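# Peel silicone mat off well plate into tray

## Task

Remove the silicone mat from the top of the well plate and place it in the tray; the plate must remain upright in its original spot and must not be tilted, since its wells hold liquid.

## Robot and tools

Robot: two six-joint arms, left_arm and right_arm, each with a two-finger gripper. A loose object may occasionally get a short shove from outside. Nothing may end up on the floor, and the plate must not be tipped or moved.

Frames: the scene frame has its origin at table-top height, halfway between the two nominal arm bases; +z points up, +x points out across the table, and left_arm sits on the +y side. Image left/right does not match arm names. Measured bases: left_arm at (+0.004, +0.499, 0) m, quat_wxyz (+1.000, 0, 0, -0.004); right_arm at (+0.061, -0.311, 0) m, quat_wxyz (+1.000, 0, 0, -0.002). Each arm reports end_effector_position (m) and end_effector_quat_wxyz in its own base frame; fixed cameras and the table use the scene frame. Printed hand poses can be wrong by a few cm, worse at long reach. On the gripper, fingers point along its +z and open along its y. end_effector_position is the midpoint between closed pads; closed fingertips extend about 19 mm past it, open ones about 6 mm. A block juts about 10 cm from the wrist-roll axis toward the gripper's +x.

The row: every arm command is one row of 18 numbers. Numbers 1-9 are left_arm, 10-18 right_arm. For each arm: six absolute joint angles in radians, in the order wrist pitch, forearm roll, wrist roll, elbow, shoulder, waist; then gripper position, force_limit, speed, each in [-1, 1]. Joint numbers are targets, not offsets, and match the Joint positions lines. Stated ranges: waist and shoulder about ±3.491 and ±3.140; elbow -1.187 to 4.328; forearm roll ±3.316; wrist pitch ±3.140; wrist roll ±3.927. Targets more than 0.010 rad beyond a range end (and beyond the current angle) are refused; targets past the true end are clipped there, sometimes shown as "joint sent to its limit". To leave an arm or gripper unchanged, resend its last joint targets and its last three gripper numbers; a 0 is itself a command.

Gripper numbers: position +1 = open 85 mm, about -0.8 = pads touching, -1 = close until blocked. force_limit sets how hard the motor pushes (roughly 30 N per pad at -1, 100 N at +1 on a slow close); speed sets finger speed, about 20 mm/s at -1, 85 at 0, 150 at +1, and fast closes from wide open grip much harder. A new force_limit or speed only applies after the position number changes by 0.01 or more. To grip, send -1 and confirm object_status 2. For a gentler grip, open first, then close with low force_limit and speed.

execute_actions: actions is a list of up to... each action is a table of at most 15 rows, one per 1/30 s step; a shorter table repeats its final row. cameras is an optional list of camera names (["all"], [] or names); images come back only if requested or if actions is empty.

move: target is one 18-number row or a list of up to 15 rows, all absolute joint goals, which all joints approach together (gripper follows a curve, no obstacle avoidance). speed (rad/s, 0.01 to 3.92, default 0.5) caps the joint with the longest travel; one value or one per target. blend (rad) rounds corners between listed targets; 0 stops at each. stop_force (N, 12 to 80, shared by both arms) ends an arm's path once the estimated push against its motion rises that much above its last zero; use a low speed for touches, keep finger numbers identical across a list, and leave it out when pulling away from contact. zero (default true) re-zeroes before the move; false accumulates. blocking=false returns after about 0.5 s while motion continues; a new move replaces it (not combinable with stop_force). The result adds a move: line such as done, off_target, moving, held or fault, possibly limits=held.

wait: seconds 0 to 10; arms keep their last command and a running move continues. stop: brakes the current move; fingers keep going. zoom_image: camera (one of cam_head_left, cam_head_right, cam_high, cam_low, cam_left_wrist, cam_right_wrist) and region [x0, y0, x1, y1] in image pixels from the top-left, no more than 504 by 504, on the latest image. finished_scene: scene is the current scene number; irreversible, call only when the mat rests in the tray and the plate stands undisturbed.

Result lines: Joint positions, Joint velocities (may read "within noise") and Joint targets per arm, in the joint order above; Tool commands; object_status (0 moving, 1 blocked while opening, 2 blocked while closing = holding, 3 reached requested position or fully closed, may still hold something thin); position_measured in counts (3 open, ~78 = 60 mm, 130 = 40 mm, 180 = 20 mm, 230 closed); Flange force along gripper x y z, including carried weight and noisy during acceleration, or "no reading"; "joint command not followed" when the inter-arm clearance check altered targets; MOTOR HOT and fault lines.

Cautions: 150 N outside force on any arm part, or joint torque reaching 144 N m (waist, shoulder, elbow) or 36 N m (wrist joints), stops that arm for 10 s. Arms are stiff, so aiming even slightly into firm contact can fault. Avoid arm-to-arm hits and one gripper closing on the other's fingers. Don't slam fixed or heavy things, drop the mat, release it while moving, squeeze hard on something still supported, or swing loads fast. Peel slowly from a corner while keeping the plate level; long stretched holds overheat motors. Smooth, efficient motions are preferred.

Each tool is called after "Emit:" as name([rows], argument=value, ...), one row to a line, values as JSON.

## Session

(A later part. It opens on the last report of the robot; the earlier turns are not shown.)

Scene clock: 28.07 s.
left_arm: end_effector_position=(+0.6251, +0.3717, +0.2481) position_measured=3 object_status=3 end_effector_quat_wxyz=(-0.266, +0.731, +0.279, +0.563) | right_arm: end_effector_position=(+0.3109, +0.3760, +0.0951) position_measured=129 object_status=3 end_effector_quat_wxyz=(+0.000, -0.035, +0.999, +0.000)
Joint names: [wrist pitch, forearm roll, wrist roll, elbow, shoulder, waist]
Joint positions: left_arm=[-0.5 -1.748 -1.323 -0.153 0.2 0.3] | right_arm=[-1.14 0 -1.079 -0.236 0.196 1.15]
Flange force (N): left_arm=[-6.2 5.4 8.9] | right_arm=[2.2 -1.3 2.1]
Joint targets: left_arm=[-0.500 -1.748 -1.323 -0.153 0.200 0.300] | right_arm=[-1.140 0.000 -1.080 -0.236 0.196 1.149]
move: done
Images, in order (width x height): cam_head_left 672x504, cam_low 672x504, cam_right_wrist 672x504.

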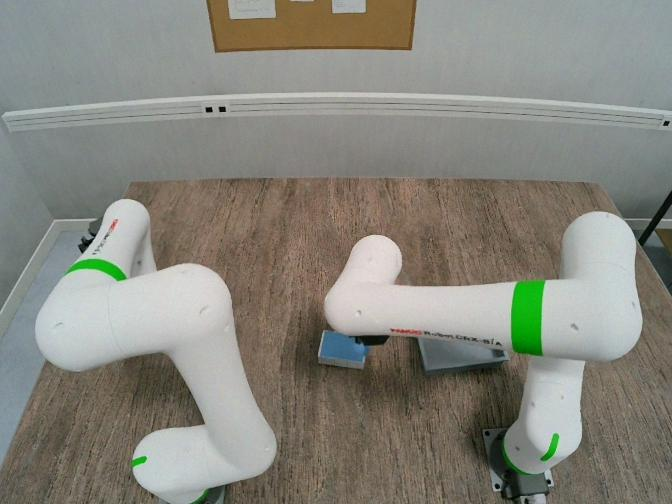

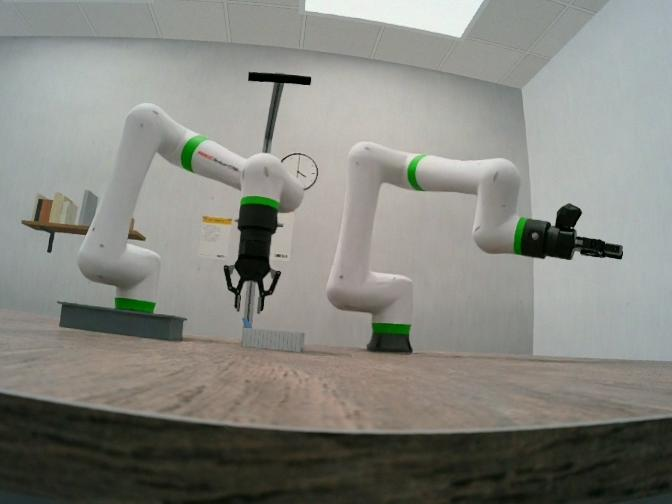

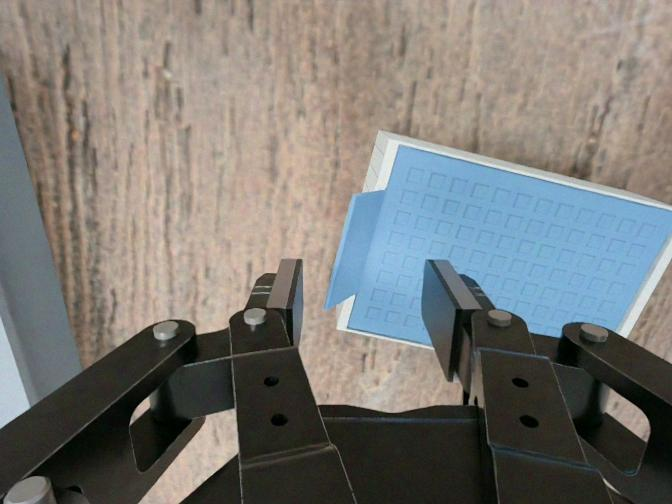

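Emit:
move([
  [-0.5,-1.748,-1.323,-0.153,0.2,0.3,1,1,1,-1.3003,0,-1.143,-0.1575,0.113,1.213,0,-0.8,-0.5],
  [-0.5,-1.748,-1.323,-0.153,0.2,0.3,1,1,1,-0.2414,0,-1.4028,-0.904,-0.2727,1.1582,0,-0.8,-0.5],
], speed=0.6, blend=[0.15,0], cameras=["cam_low","cam_right_wrist"])

Emit:
zoom_image(camera="cam_low", region=[190, 260, 350, 360])

Scene clock: 31.87 s.
left_arm: end_effector_position=(+0.6251, +0.3717, +0.2481) position_measured=3 object_status=3 end_effector_quat_wxyz=(-0.266, +0.731, +0.279, +0.563) | right_arm: end_effector_position=(+0.2945, +0.3487, +0.0868) position_measured=129 object_status=3 end_effector_quat_wxyz=(+0.098, +0.115, +0.933, +0.328)
Joint names: [wrist pitch, forearm roll, wrist roll, elbow, shoulder, waist]
Joint positions: left_arm=[-0.5 -1.748 -1.323 -0.153 0.2 0.3] | right_arm=[-0.241 0 -1.403 -0.904 -0.273 1.158]
Flange force (N): left_arm=[-5.5 5.6 9.1] | right_arm=no reading
Joint targets: left_arm=[-0.500 -1.748 -1.323 -0.153 0.200 0.300] | right_arm=[-0.241 0.000 -1.403 -0.904 -0.273 1.158]
move: done; blend cut to 0.0804 rad at target 1
Images, in order (width x height): cam_low 672x504, cam_right_wrist 672x504.

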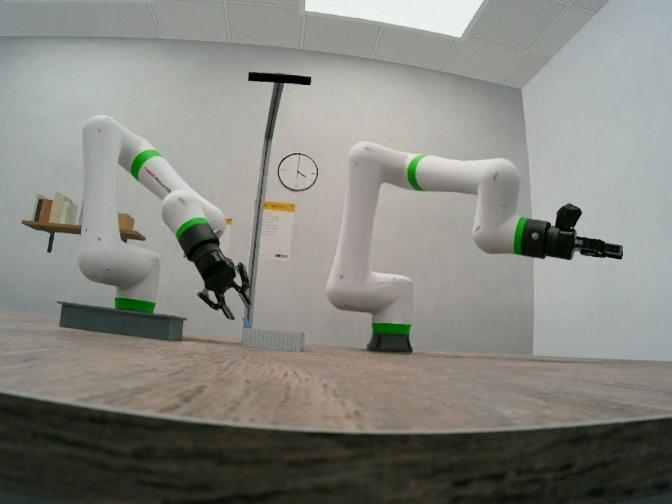

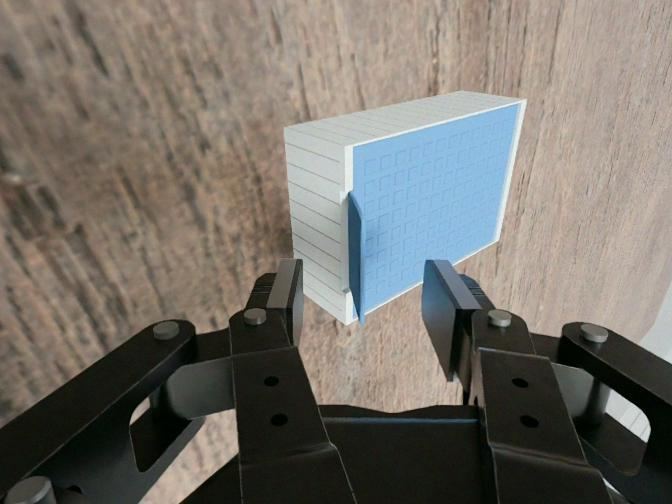

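Scaled by 3.150 from the camera's 672x504 image, which has a finer 960x720 frame.

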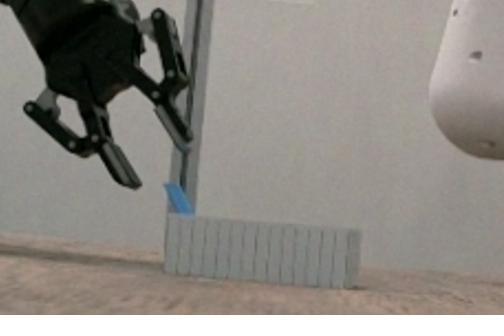

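Emit:
move([
  [-0.5,-1.748,-1.323,-0.153,0.2,0.3,1,1,1,-0.1422,0,-1.4028,-0.888,-0.1575,1.1581,0,-0.8,-0.5],
  [-0.5,-1.748,-1.323,-0.153,0.2,0.3,1,1,1,-0.1422,0,-1.4028,-0.888,-0.1575,1.1581,-1,-0.8,-0.6],
], speed=0.12, cameras=["cam_low","cam_right_wrist"])

Emit:
zoom_image(camera="cam_low", region=[190, 260, 350, 360])

Scene clock: 34.40 s.
left_arm: end_effector_position=(+0.6251, +0.3717, +0.2481) position_measured=3 object_status=3 end_effector_quat_wxyz=(-0.266, +0.731, +0.279, +0.563) | right_arm: end_effector_position=(+0.3023, +0.3663, +0.0637) position_measured=227 object_status=2 end_effector_quat_wxyz=(+0.098, +0.115, +0.933, +0.328)
Joint names: [wrist pitch, forearm roll, wrist roll, elbow, shoulder, waist]
Joint positions: left_arm=[-0.5 -1.748 -1.323 -0.153 0.2 0.3] | right_arm=[-0.142 0 -1.403 -0.888 -0.157 1.158]
Flange force (N): left_arm=[-5.7 5.4 8.9] | right_arm=no reading
Joint targets: left_arm=[-0.500 -1.748 -1.323 -0.153 0.200 0.300] | right_arm=[-0.142 0.000 -1.403 -0.888 -0.158 1.158]
move: done
Images, in order (width x height): cam_low 672x504, cam_right_wrist 672x504.

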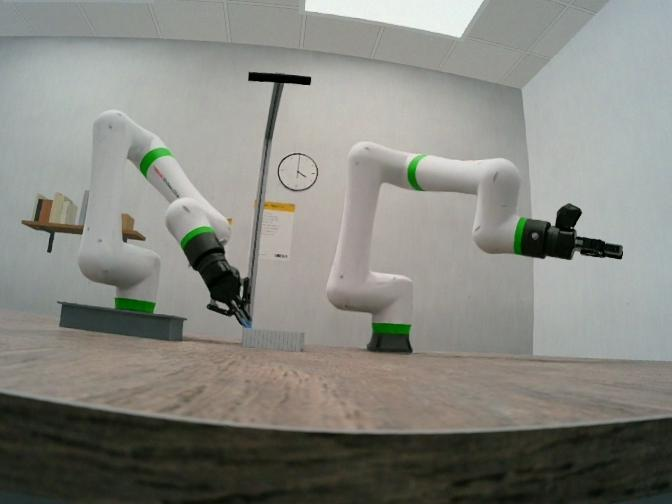

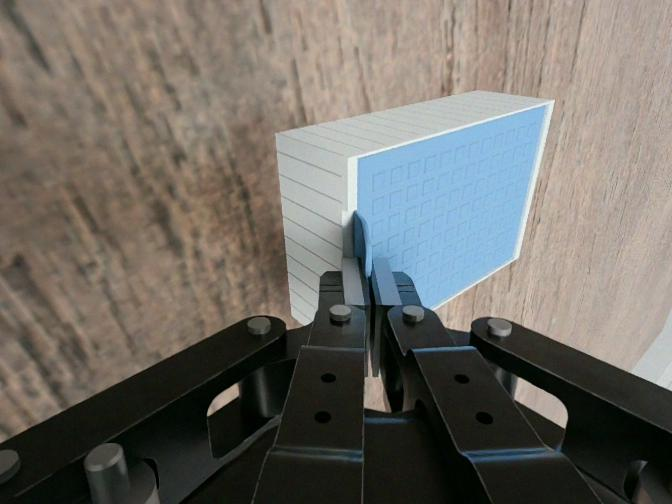

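Scaled by 3.150 from the camera's 672x504 image, which has a finer 960x720 frame.

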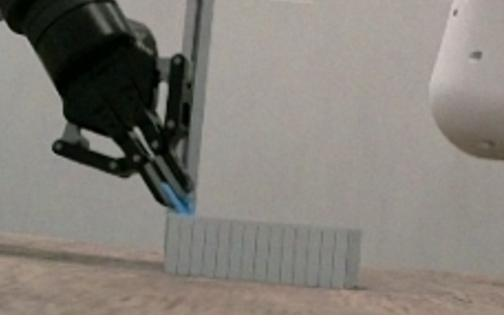

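Emit:
move([
  [-1.3933,0,-1.3044,0.0021,0.1796,0.3,1,1,1,-0.1422,0,-1.4028,-0.888,-0.1575,1.1581,-1,-0.8,-0.6],
  [-1.3933,0,-1.3044,0.0021,0.1796,-0.4576,1,1,1,-0.1422,0,-1.4028,-0.888,-0.1575,1.1581,-1,-0.8,-0.6],
], speed=0.9, blend=[0.3,0], cameras=["cam_low","cam_left_wrist","cam_head_left"])

Emit:
zoom_image(camera="cam_left_wrist", region=[180, 50, 584, 450])

Scene clock: 38.30 s.
left_arm: end_effector_position=(+0.3880, -0.3359, +0.2001) position_measured=3 object_status=3 end_effector_quat_wxyz=(+0.000, +0.771, +0.636, +0.000) | right_arm: end_effector_position=(+0.3023, +0.3663, +0.0637) position_measured=227 object_status=2 end_effector_quat_wxyz=(+0.098, +0.115, +0.933, +0.328)
Joint names: [wrist pitch, forearm roll, wrist roll, elbow, shoulder, waist]
Joint positions: left_arm=[-1.393 0 -1.304 0.002 0.18 -0.457] | right_arm=[-0.142 0 -1.403 -0.888 -0.157 1.158]
Flange force (N): left_arm=[-7.8 8.2 0.8] | right_arm=no reading
Joint targets: left_arm=[-1.393 0.000 -1.304 0.002 0.180 -0.458] | right_arm=[-0.142 0.000 -1.403 -0.888 -0.157 1.158]
move: done
Images, in order (width x height): cam_head_left 672x504, cam_low 672x504, cam_left_wrist 672x504.

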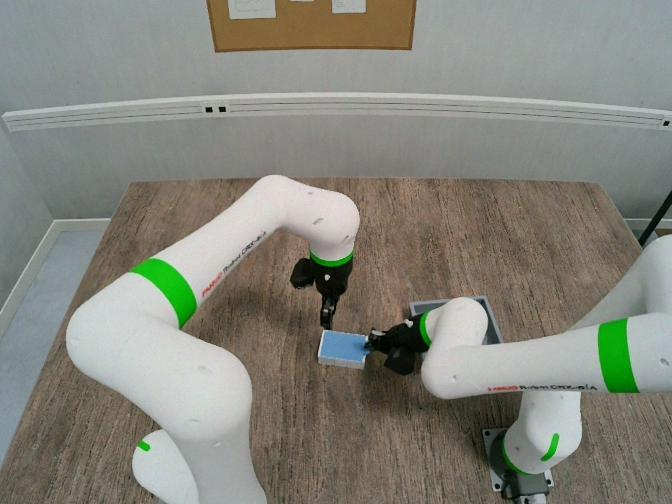

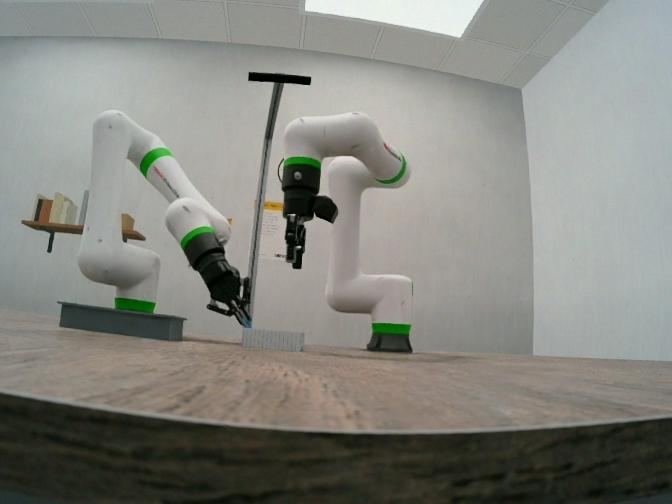

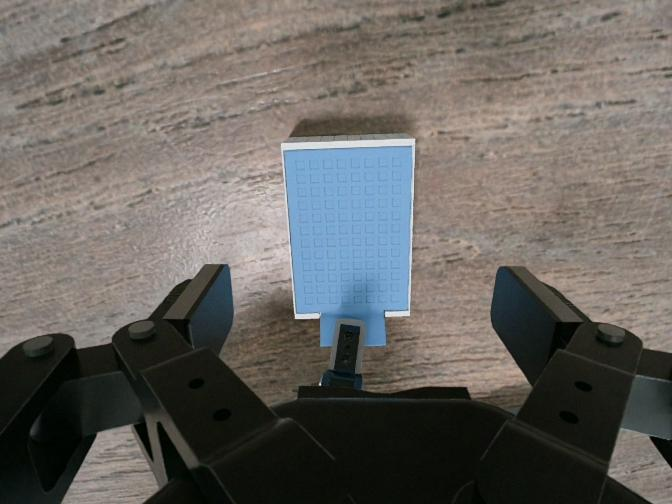

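Scaled by 1.248 from the camera's 672x504 image, which has a finer 960x720 frame.

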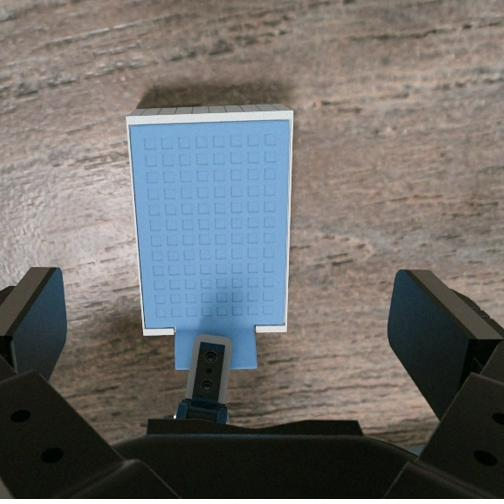

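Emit:
move([
  [-1.1085,0,-1.2667,-0.1845,0.2778,-0.4573,0.88,0,-0.5,-0.1422,0,-1.4028,-0.888,-0.1575,1.1581,-1,-0.8,-0.6],
], speed=0.4, cameras=["cam_low","cam_left_wrist","cam_right_wrist"])

Emit:
zoom_image(camera="cam_left_wrist", region=[180, 80, 584, 480])

Emit:
zoom_image(camera="cam_right_wrist", region=[270, 30, 600, 330])

Scene clock: 40.13 s.
left_arm: end_effector_position=(+0.3888, -0.3362, +0.0751) position_measured=18 object_status=3 end_effector_quat_wxyz=(+0.000, +0.759, +0.651, +0.000) | right_arm: end_effector_position=(+0.3023, +0.3663, +0.0637) position_measured=227 object_status=2 end_effector_quat_wxyz=(+0.098, +0.115, +0.933, +0.328)
Joint names: [wrist pitch, forearm roll, wrist roll, elbow, shoulder, waist]
Joint positions: left_arm=[-1.109 0 -1.267 -0.184 0.278 -0.457] | right_arm=[-0.142 0 -1.403 -0.888 -0.157 1.158]
Flange force (N): left_arm=[-8.1 7.6 3.4] | right_arm=no reading
Joint targets: left_arm=[-1.108 0.000 -1.267 -0.184 0.278 -0.457] | right_arm=[-0.142 0.000 -1.403 -0.888 -0.157 1.158]
move: done
Images, in order (width x height): cam_low 672x504, cam_left_wrist 672x504, cam_right_wrist 672x504.

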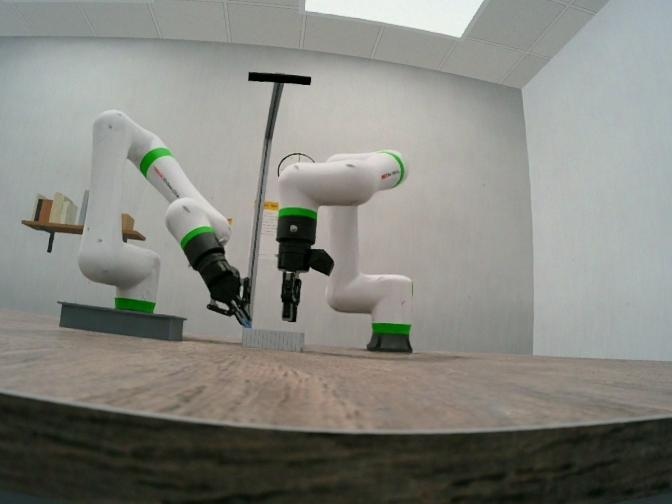

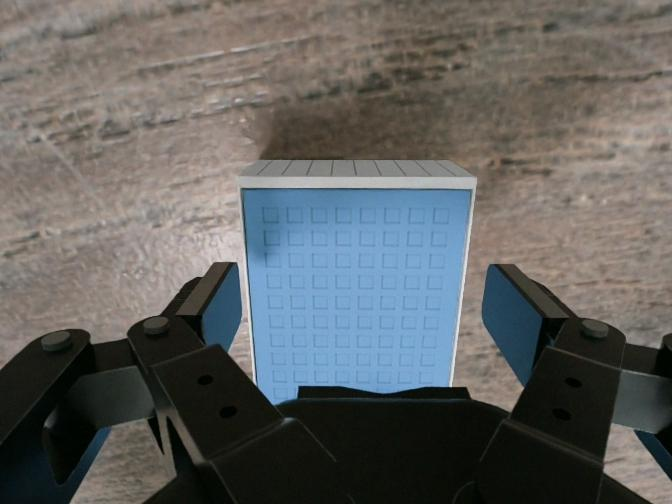

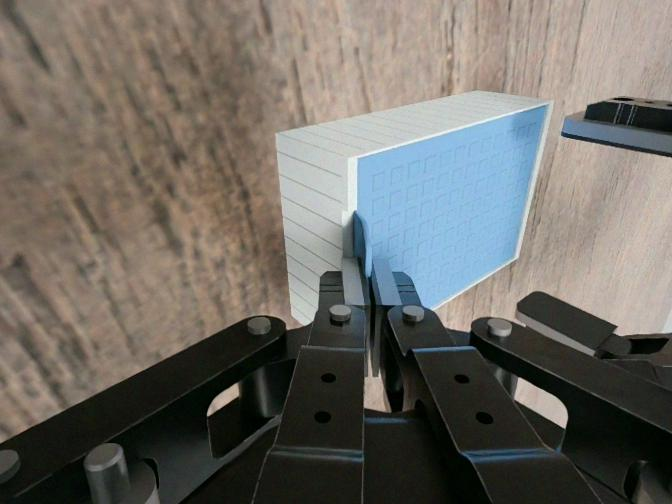

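Scaled by 1.248 from the camera's 672x504 image, which has a finer 960x720 frame.

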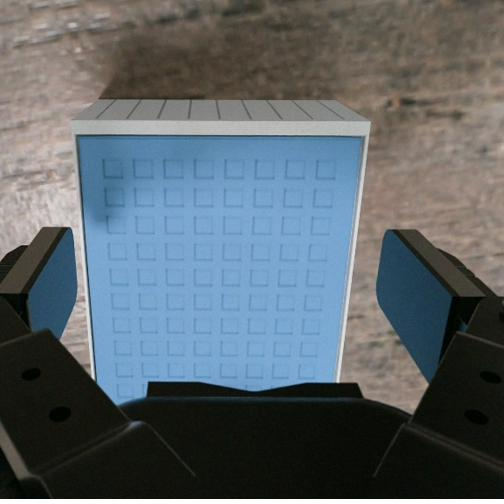

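Scaled by 1.527 from the camera's 672x504 image, which has a finer 960x720 frame.

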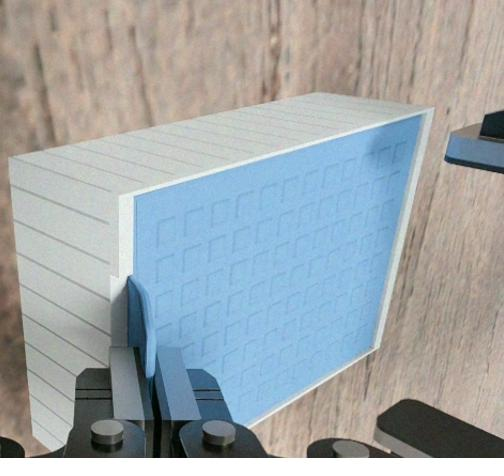

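Emit:
move([
  [-1.0381,0,-1.2667,-0.2182,0.3145,-0.4573,0.88,0,-0.5,-0.1422,0,-1.4028,-0.888,-0.1575,1.1581,-1,-0.8,-0.6],
], speed=0.03, stop_force=14, cameras=["cam_low","cam_left_wrist","cam_right_wrist"])

Emit:
zoom_image(camera="cam_right_wrist", region=[270, 30, 600, 330])

Emit:
zoom_image(camera="cam_left_wrist", region=[180, 80, 584, 480])

Scene clock: 42.93 s.
left_arm: end_effector_position=(+0.3890, -0.3364, +0.0512) position_measured=18 object_status=3 end_effector_quat_wxyz=(+0.000, +0.759, +0.651, +0.000) | right_arm: end_effector_position=(+0.3023, +0.3663, +0.0637) position_measured=227 object_status=2 end_effector_quat_wxyz=(+0.098, +0.115, +0.933, +0.328)
Joint names: [wrist pitch, forearm roll, wrist roll, elbow, shoulder, waist]
Joint positions: left_arm=[-1.054 0 -1.267 -0.211 0.306 -0.457] | right_arm=[-0.142 0 -1.403 -0.888 -0.157 1.158]
Flange force (N): left_arm=[1.6 1.6 -40.4] | right_arm=no reading
Joint targets: left_arm=[-1.054 0.000 -1.267 -0.211 0.306 -0.457] | right_arm=[-0.142 0.000 -1.403 -0.888 -0.157 1.158]
move: contact (left_arm); left_arm: the wrist pitch is farthest, 0.016 rad from its target
Images, in order (width x height): cam_low 672x504, cam_left_wrist 672x504, cam_right_wrist 672x504.

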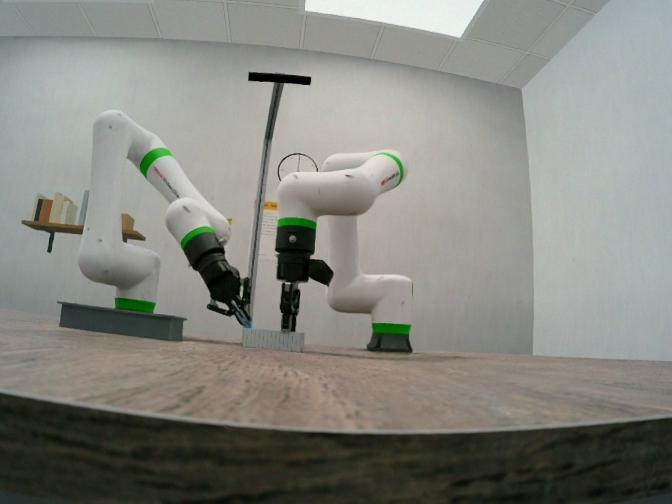

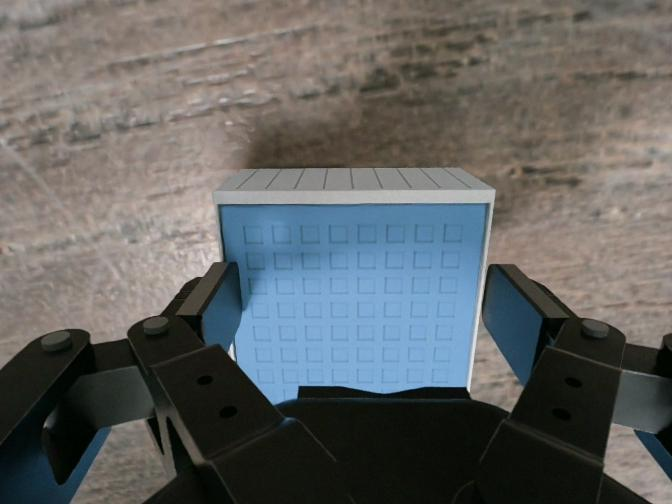

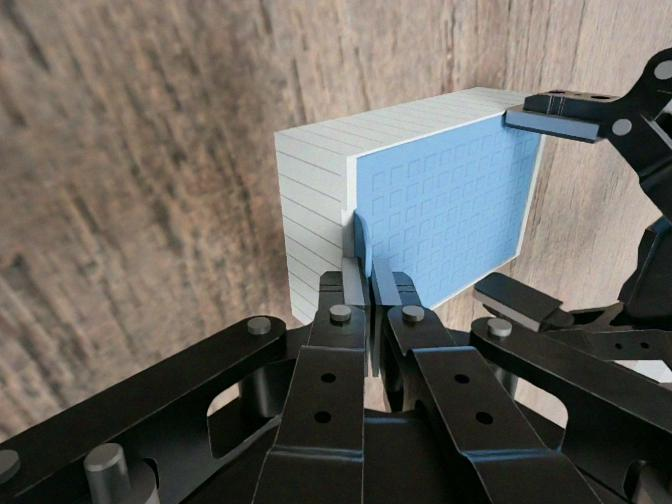

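Scaled by 1.527 from the camera's 672x504 image, which has a finer 960x720 frame.

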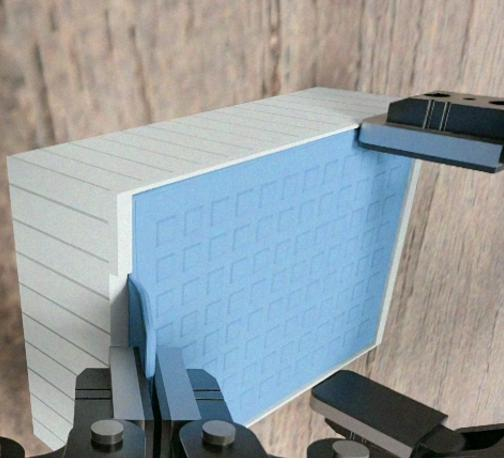

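Scaled by 1.248 from the camera's 672x504 image, which has a finer 960x720 frame.

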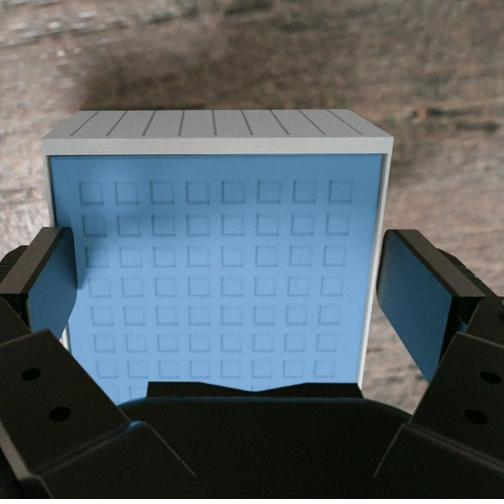

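Emit:
move([
  [-1.054,0,-1.267,-0.211,0.306,-0.457,0.88,0,-0.5,-0.2408,0,-1.4028,-0.8285,-0.1966,1.1638,-1,-0.8,-0.6],
], speed=0.06, cameras=["cam_low","cam_left_wrist","cam_right_wrist"])

Emit:
zoom_image(camera="cam_low", region=[190, 260, 350, 360])

Scene clock: 45.70 s.
left_arm: end_effector_position=(+0.3889, -0.3361, +0.0510) position_measured=18 object_status=3 end_effector_quat_wxyz=(+0.000, +0.759, +0.651, +0.000) | right_arm: end_effector_position=(+0.3045, +0.3780, +0.0938) position_measured=227 object_status=2 end_effector_quat_wxyz=(+0.097, +0.112, +0.933, +0.328)
Joint names: [wrist pitch, forearm roll, wrist roll, elbow, shoulder, waist]
Joint positions: left_arm=[-1.054 0 -1.267 -0.211 0.306 -0.457] | right_arm=[-0.241 0 -1.403 -0.829 -0.197 1.164]
Flange force (N): left_arm=[-5.8 2.2 -42.9] | right_arm=no reading
Joint targets: left_arm=[-1.054 0.000 -1.267 -0.211 0.306 -0.457] | right_arm=[-0.241 0.000 -1.403 -0.829 -0.197 1.164]
move: done
Images, in order (width x height): cam_low 672x504, cam_left_wrist 672x504, cam_right_wrist 672x504.

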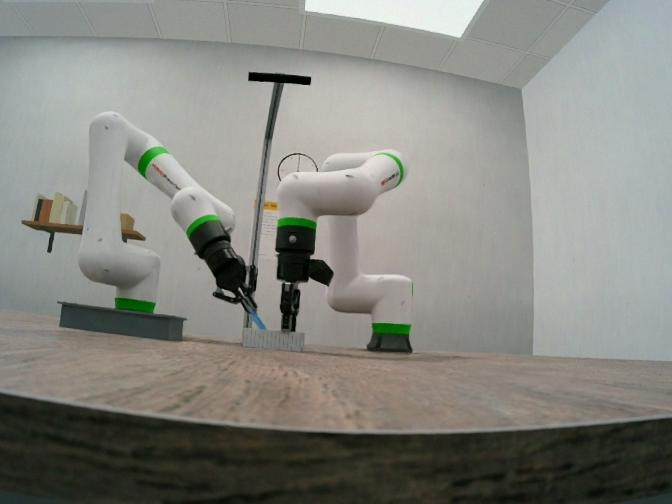

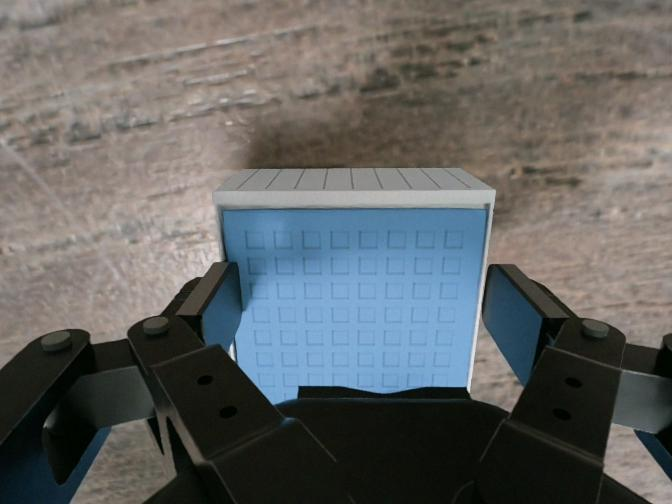

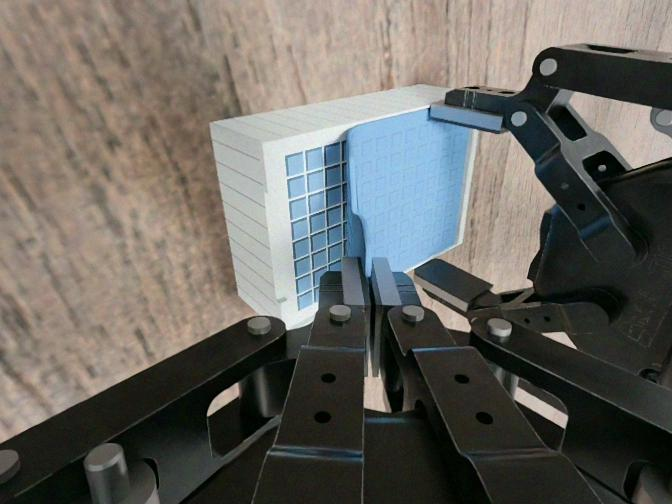

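Scaled by 3.150 from the camera's 672x504 image, which has a finer 960x720 frame.

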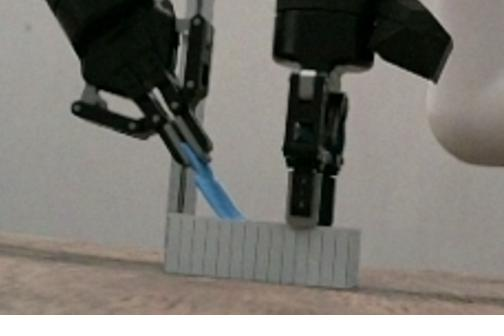

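Emit:
move([
  [-1.054,0,-1.267,-0.211,0.306,-0.457,0.88,0,-0.5,-0.3149,0,-1.4028,-0.7712,-0.2134,1.1688,-1,-0.8,-0.6],
  [-1.054,0,-1.267,-0.211,0.306,-0.457,0.88,0,-0.5,-0.3845,0,-1.4028,-0.7111,-0.2229,1.1739,-1,-0.8,-0.6],
], speed=0.06, blend=[0.02,0], cameras=["cam_low","cam_left_wrist","cam_right_wrist"])

Emit:
zoom_image(camera="cam_low", region=[190, 260, 350, 360])

Scene clock: 48.53 s.
left_arm: end_effector_position=(+0.3889, -0.3361, +0.0510) position_measured=18 object_status=3 end_effector_quat_wxyz=(+0.000, +0.759, +0.651, +0.000) | right_arm: end_effector_position=(+0.3093, +0.4016, +0.1439) position_measured=227 object_status=2 end_effector_quat_wxyz=(+0.095, +0.107, +0.934, +0.328)
Joint names: [wrist pitch, forearm roll, wrist roll, elbow, shoulder, waist]
Joint positions: left_arm=[-1.054 0 -1.267 -0.211 0.306 -0.457] | right_arm=[-0.384 0 -1.403 -0.711 -0.223 1.174]
Flange force (N): left_arm=[-7.1 3.2 -45.6] | right_arm=no reading
Joint targets: left_arm=[-1.054 0.000 -1.267 -0.211 0.306 -0.457] | right_arm=[-0.385 0.000 -1.403 -0.711 -0.223 1.174]
move: done
Images, in order (width x height): cam_low 672x504, cam_left_wrist 672x504, cam_right_wrist 672x504.

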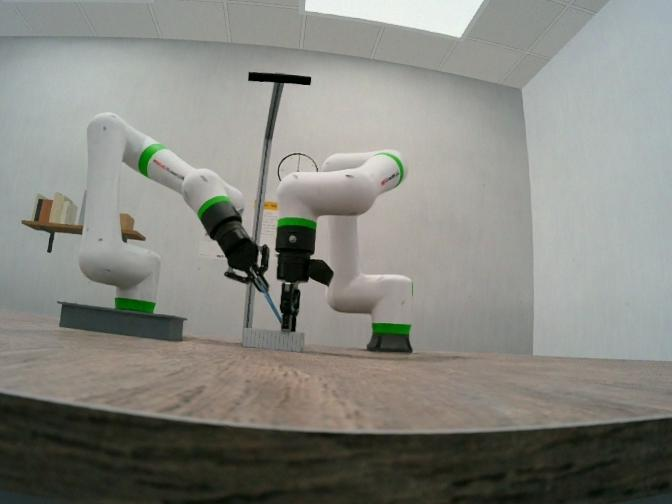

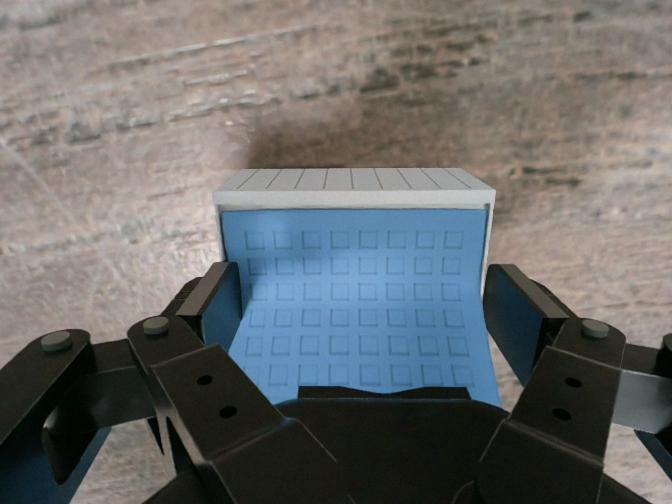

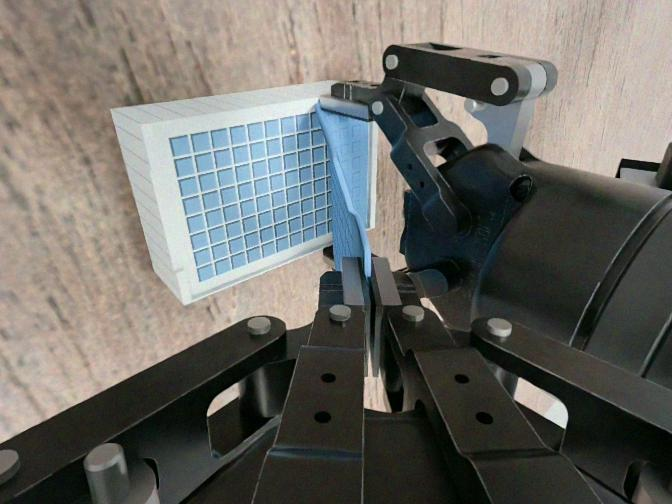

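Scaled by 3.150 from the camera's 672x504 image, which has a finer 960x720 frame.

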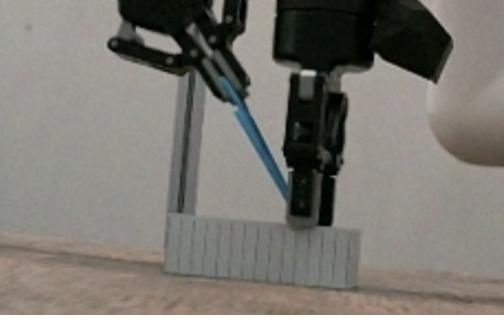

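Emit:
move([
  [-1.054,0,-1.267,-0.211,0.306,-0.457,0.88,0,-0.5,-0.466,0,-1.4028,-0.6469,-0.2402,1.1776,-1,-0.8,-0.6],
], speed=0.05, cameras=["cam_low","cam_left_wrist","cam_right_wrist"])

Emit:
zoom_image(camera="cam_low", region=[190, 260, 350, 360])

Scene clock: 50.60 s.
left_arm: end_effector_position=(+0.3889, -0.3361, +0.0510) position_measured=18 object_status=3 end_effector_quat_wxyz=(+0.000, +0.759, +0.651, +0.000) | right_arm: end_effector_position=(+0.3109, +0.4103, +0.1738) position_measured=227 object_status=2 end_effector_quat_wxyz=(+0.095, +0.106, +0.934, +0.329)
Joint names: [wrist pitch, forearm roll, wrist roll, elbow, shoulder, waist]
Joint positions: left_arm=[-1.054 0 -1.267 -0.211 0.306 -0.457] | right_arm=[-0.466 0 -1.403 -0.647 -0.24 1.178]
Flange force (N): left_arm=[-7.6 4.6 -41.5] | right_arm=no reading
Joint targets: left_arm=[-1.054 0.000 -1.267 -0.211 0.306 -0.457] | right_arm=[-0.466 0.000 -1.403 -0.647 -0.240 1.178]
move: done
Images, in order (width x height): cam_low 672x504, cam_left_wrist 672x504, cam_right_wrist 672x504.

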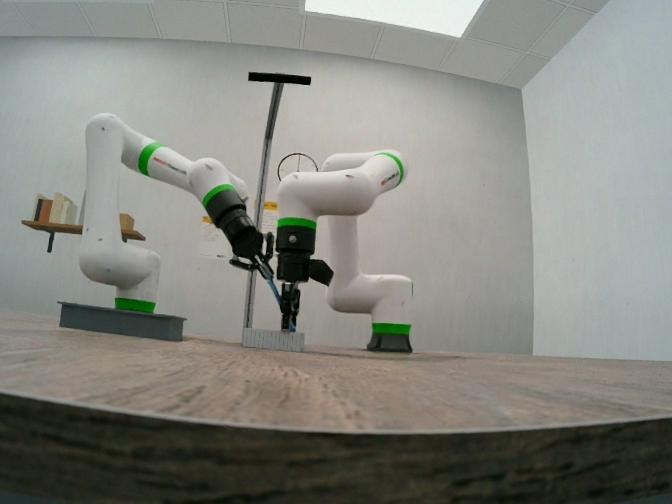

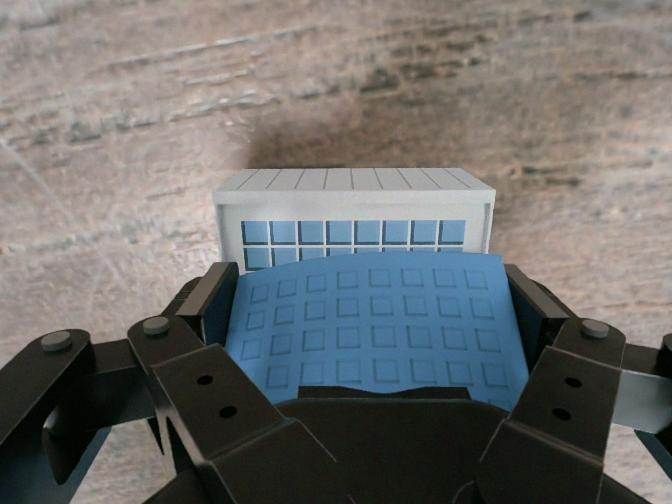

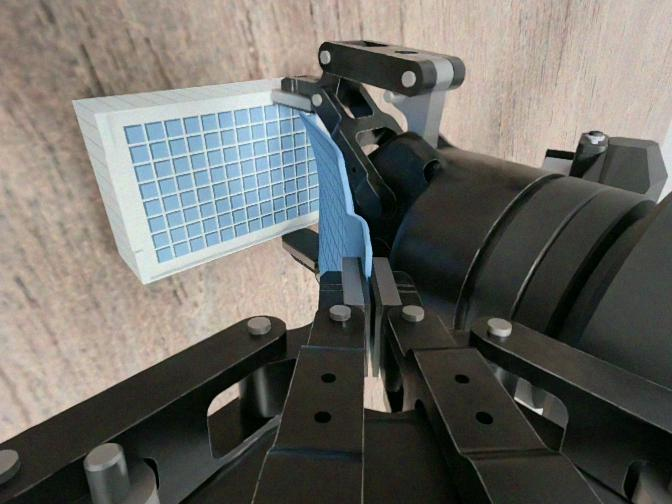

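Scaled by 3.150 from the camera's 672x504 image, which has a finer 960x720 frame.

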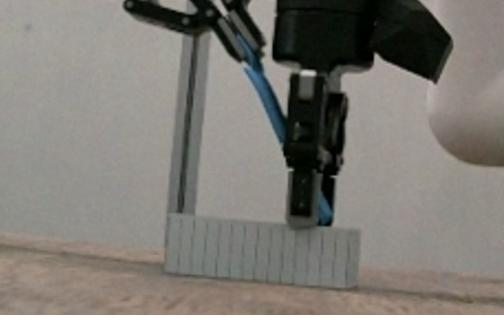

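Emit:
move([
  [-1.054,0,-1.267,-0.211,0.306,-0.457,0.88,0,-0.5,-0.6008,0,-1.4028,-0.5963,-0.3244,1.1716,-1,-0.8,-0.6],
  [-1.054,0,-1.267,-0.211,0.306,-0.457,0.88,0,-0.5,-0.8206,0,-1.4028,-0.659,-0.6069,1.1191,-1,-0.8,-0.6],
], speed=[0.12,0.3], blend=[0.03,0], cameras=["cam_low","cam_left_wrist","cam_right_wrist","cam_head_left"])

Scene clock: 57.10 s.
left_arm: end_effector_position=(+0.3889, -0.3361, +0.0510) position_measured=18 object_status=3 end_effector_quat_wxyz=(+0.000, +0.759, +0.651, +0.000) | right_arm: end_effector_position=(+0.2900, +0.2999, +0.2601) position_measured=227 object_status=2 end_effector_quat_wxyz=(+0.104, +0.133, +0.930, +0.326)
Joint names: [wrist pitch, forearm roll, wrist roll, elbow, shoulder, waist]
Joint positions: left_arm=[-1.054 0 -1.267 -0.211 0.306 -0.457] | right_arm=[-0.821 0 -1.403 -0.659 -0.607 1.119]
Flange force (N): left_arm=[-7.6 4.5 -41.2] | right_arm=no reading
Joint targets: left_arm=[-1.054 0.000 -1.267 -0.211 0.306 -0.457] | right_arm=[-0.821 0.000 -1.403 -0.659 -0.607 1.119]
move: done
Images, in order (width x height): cam_head_left 672x504, cam_low 672x504, cam_left_wrist 672x504, cam_right_wrist 672x504.

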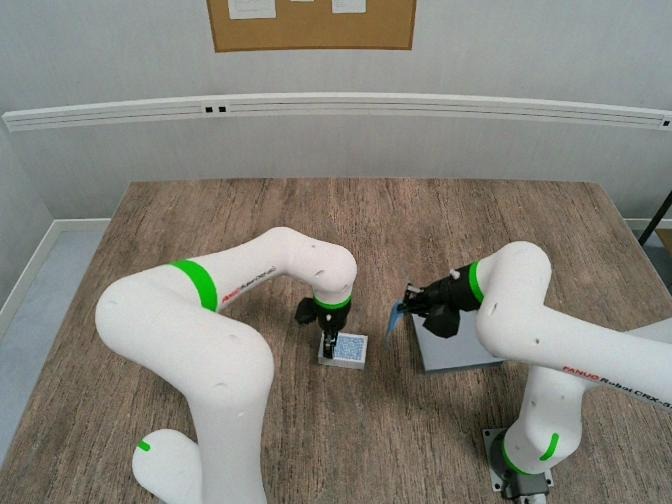

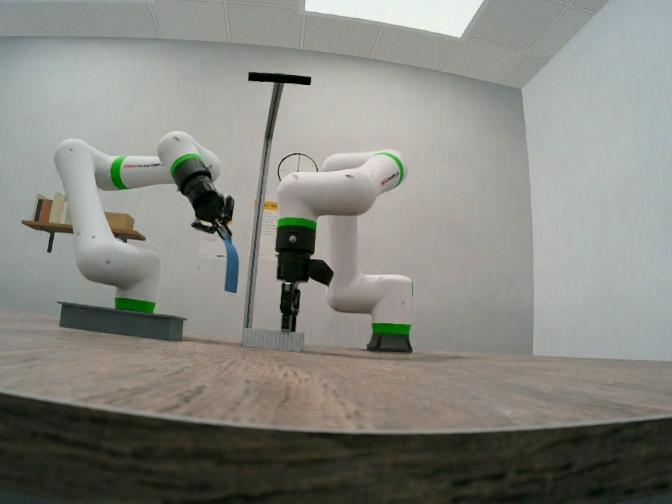

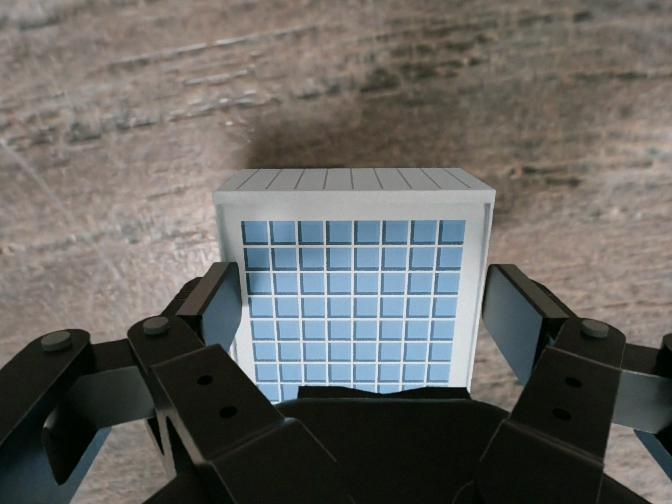

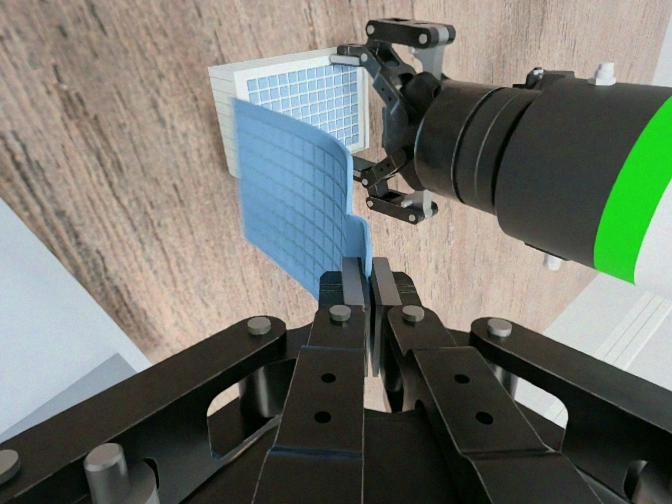

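Emit:
move([
  [-1.1085,0,-1.2667,-0.1845,0.2778,-0.4573,0.88,0,-0.5,-1.5485,0,-1.5708,-0.1418,-0.1195,0.5798,-1,-0.8,-0.6],
  [-1.3933,0,-1.2667,0.0021,0.1796,-0.4573,0.88,0,-0.5,-1.322,0,-1.5708,-0.3359,-0.0871,0.5798,-1,-0.8,-0.6],
], speed=[0.4,0.25], cameras=["cam_low","cam_left_wrist","cam_right_wrist","cam_head_left","cam_high"])

Scene clock: 60.93 s.
left_arm: end_effector_position=(+0.3881, -0.3359, +0.2001) position_measured=18 object_status=3 end_effector_quat_wxyz=(+0.000, +0.759, +0.651, +0.000) | right_arm: end_effector_position=(+0.3900, +0.1000, +0.1752) position_measured=227 object_status=2 end_effector_quat_wxyz=(+0.000, +0.475, +0.880, +0.000)
Joint names: [wrist pitch, forearm roll, wrist roll, elbow, shoulder, waist]
Joint positions: left_arm=[-1.393 0 -1.267 0.002 0.18 -0.457] | right_arm=[-1.322 0 -1.571 -0.336 -0.087 0.58]
Flange force (N): left_arm=[-8.6 8.0 0.4] | right_arm=[1.6 -3.4 2.8]
Joint targets: left_arm=[-1.393 0.000 -1.267 0.002 0.180 -0.457] | right_arm=[-1.322 0.000 -1.571 -0.336 -0.087 0.580]
move: done
Images, in order (width x height): cam_head_left 672x504, cam_high 672x504, cam_low 672x504, cam_left_wrist 672x504, cam_right_wrist 672x504.

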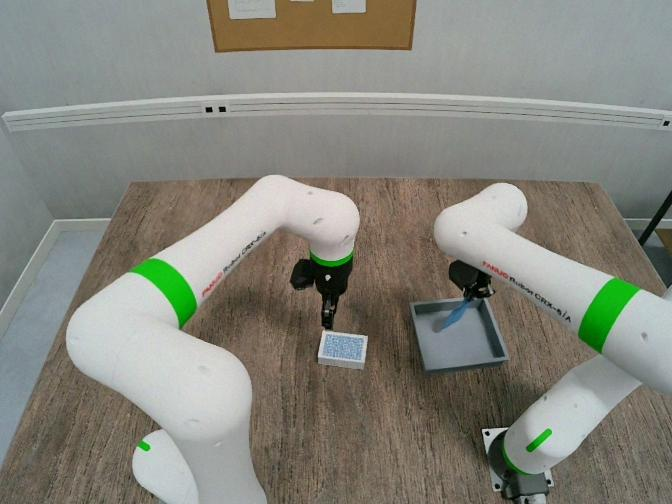

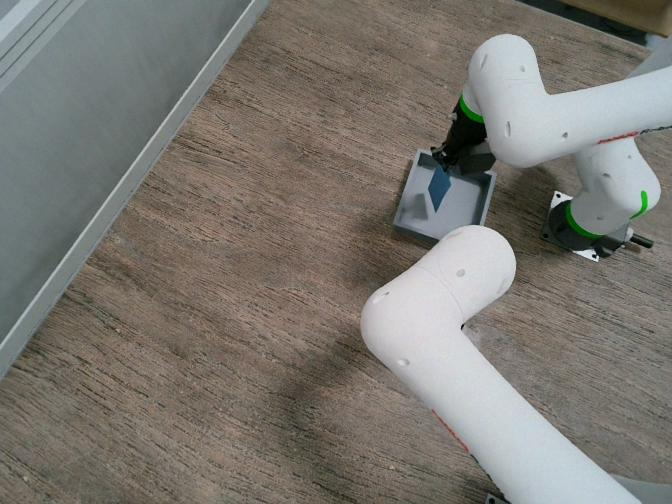

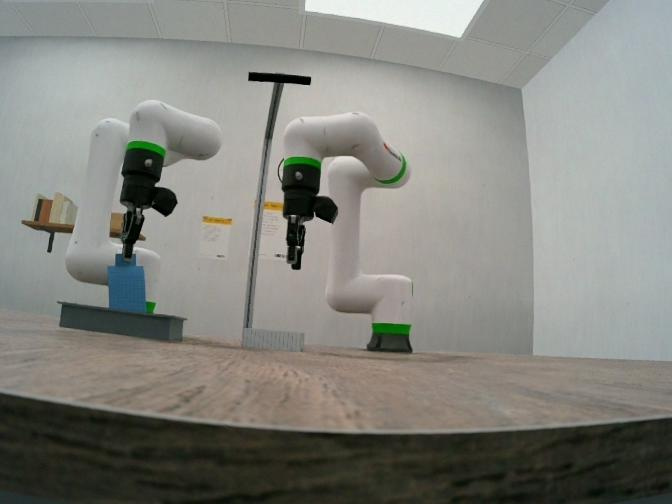

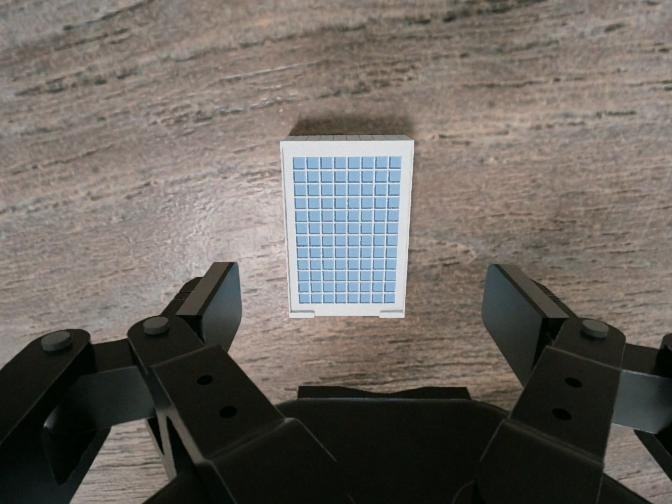

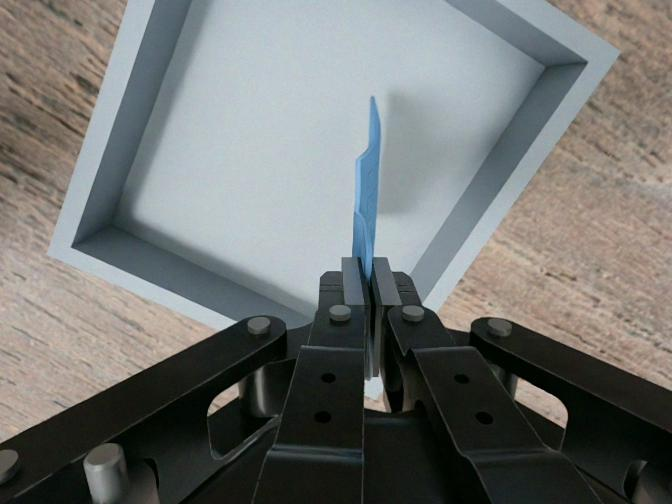

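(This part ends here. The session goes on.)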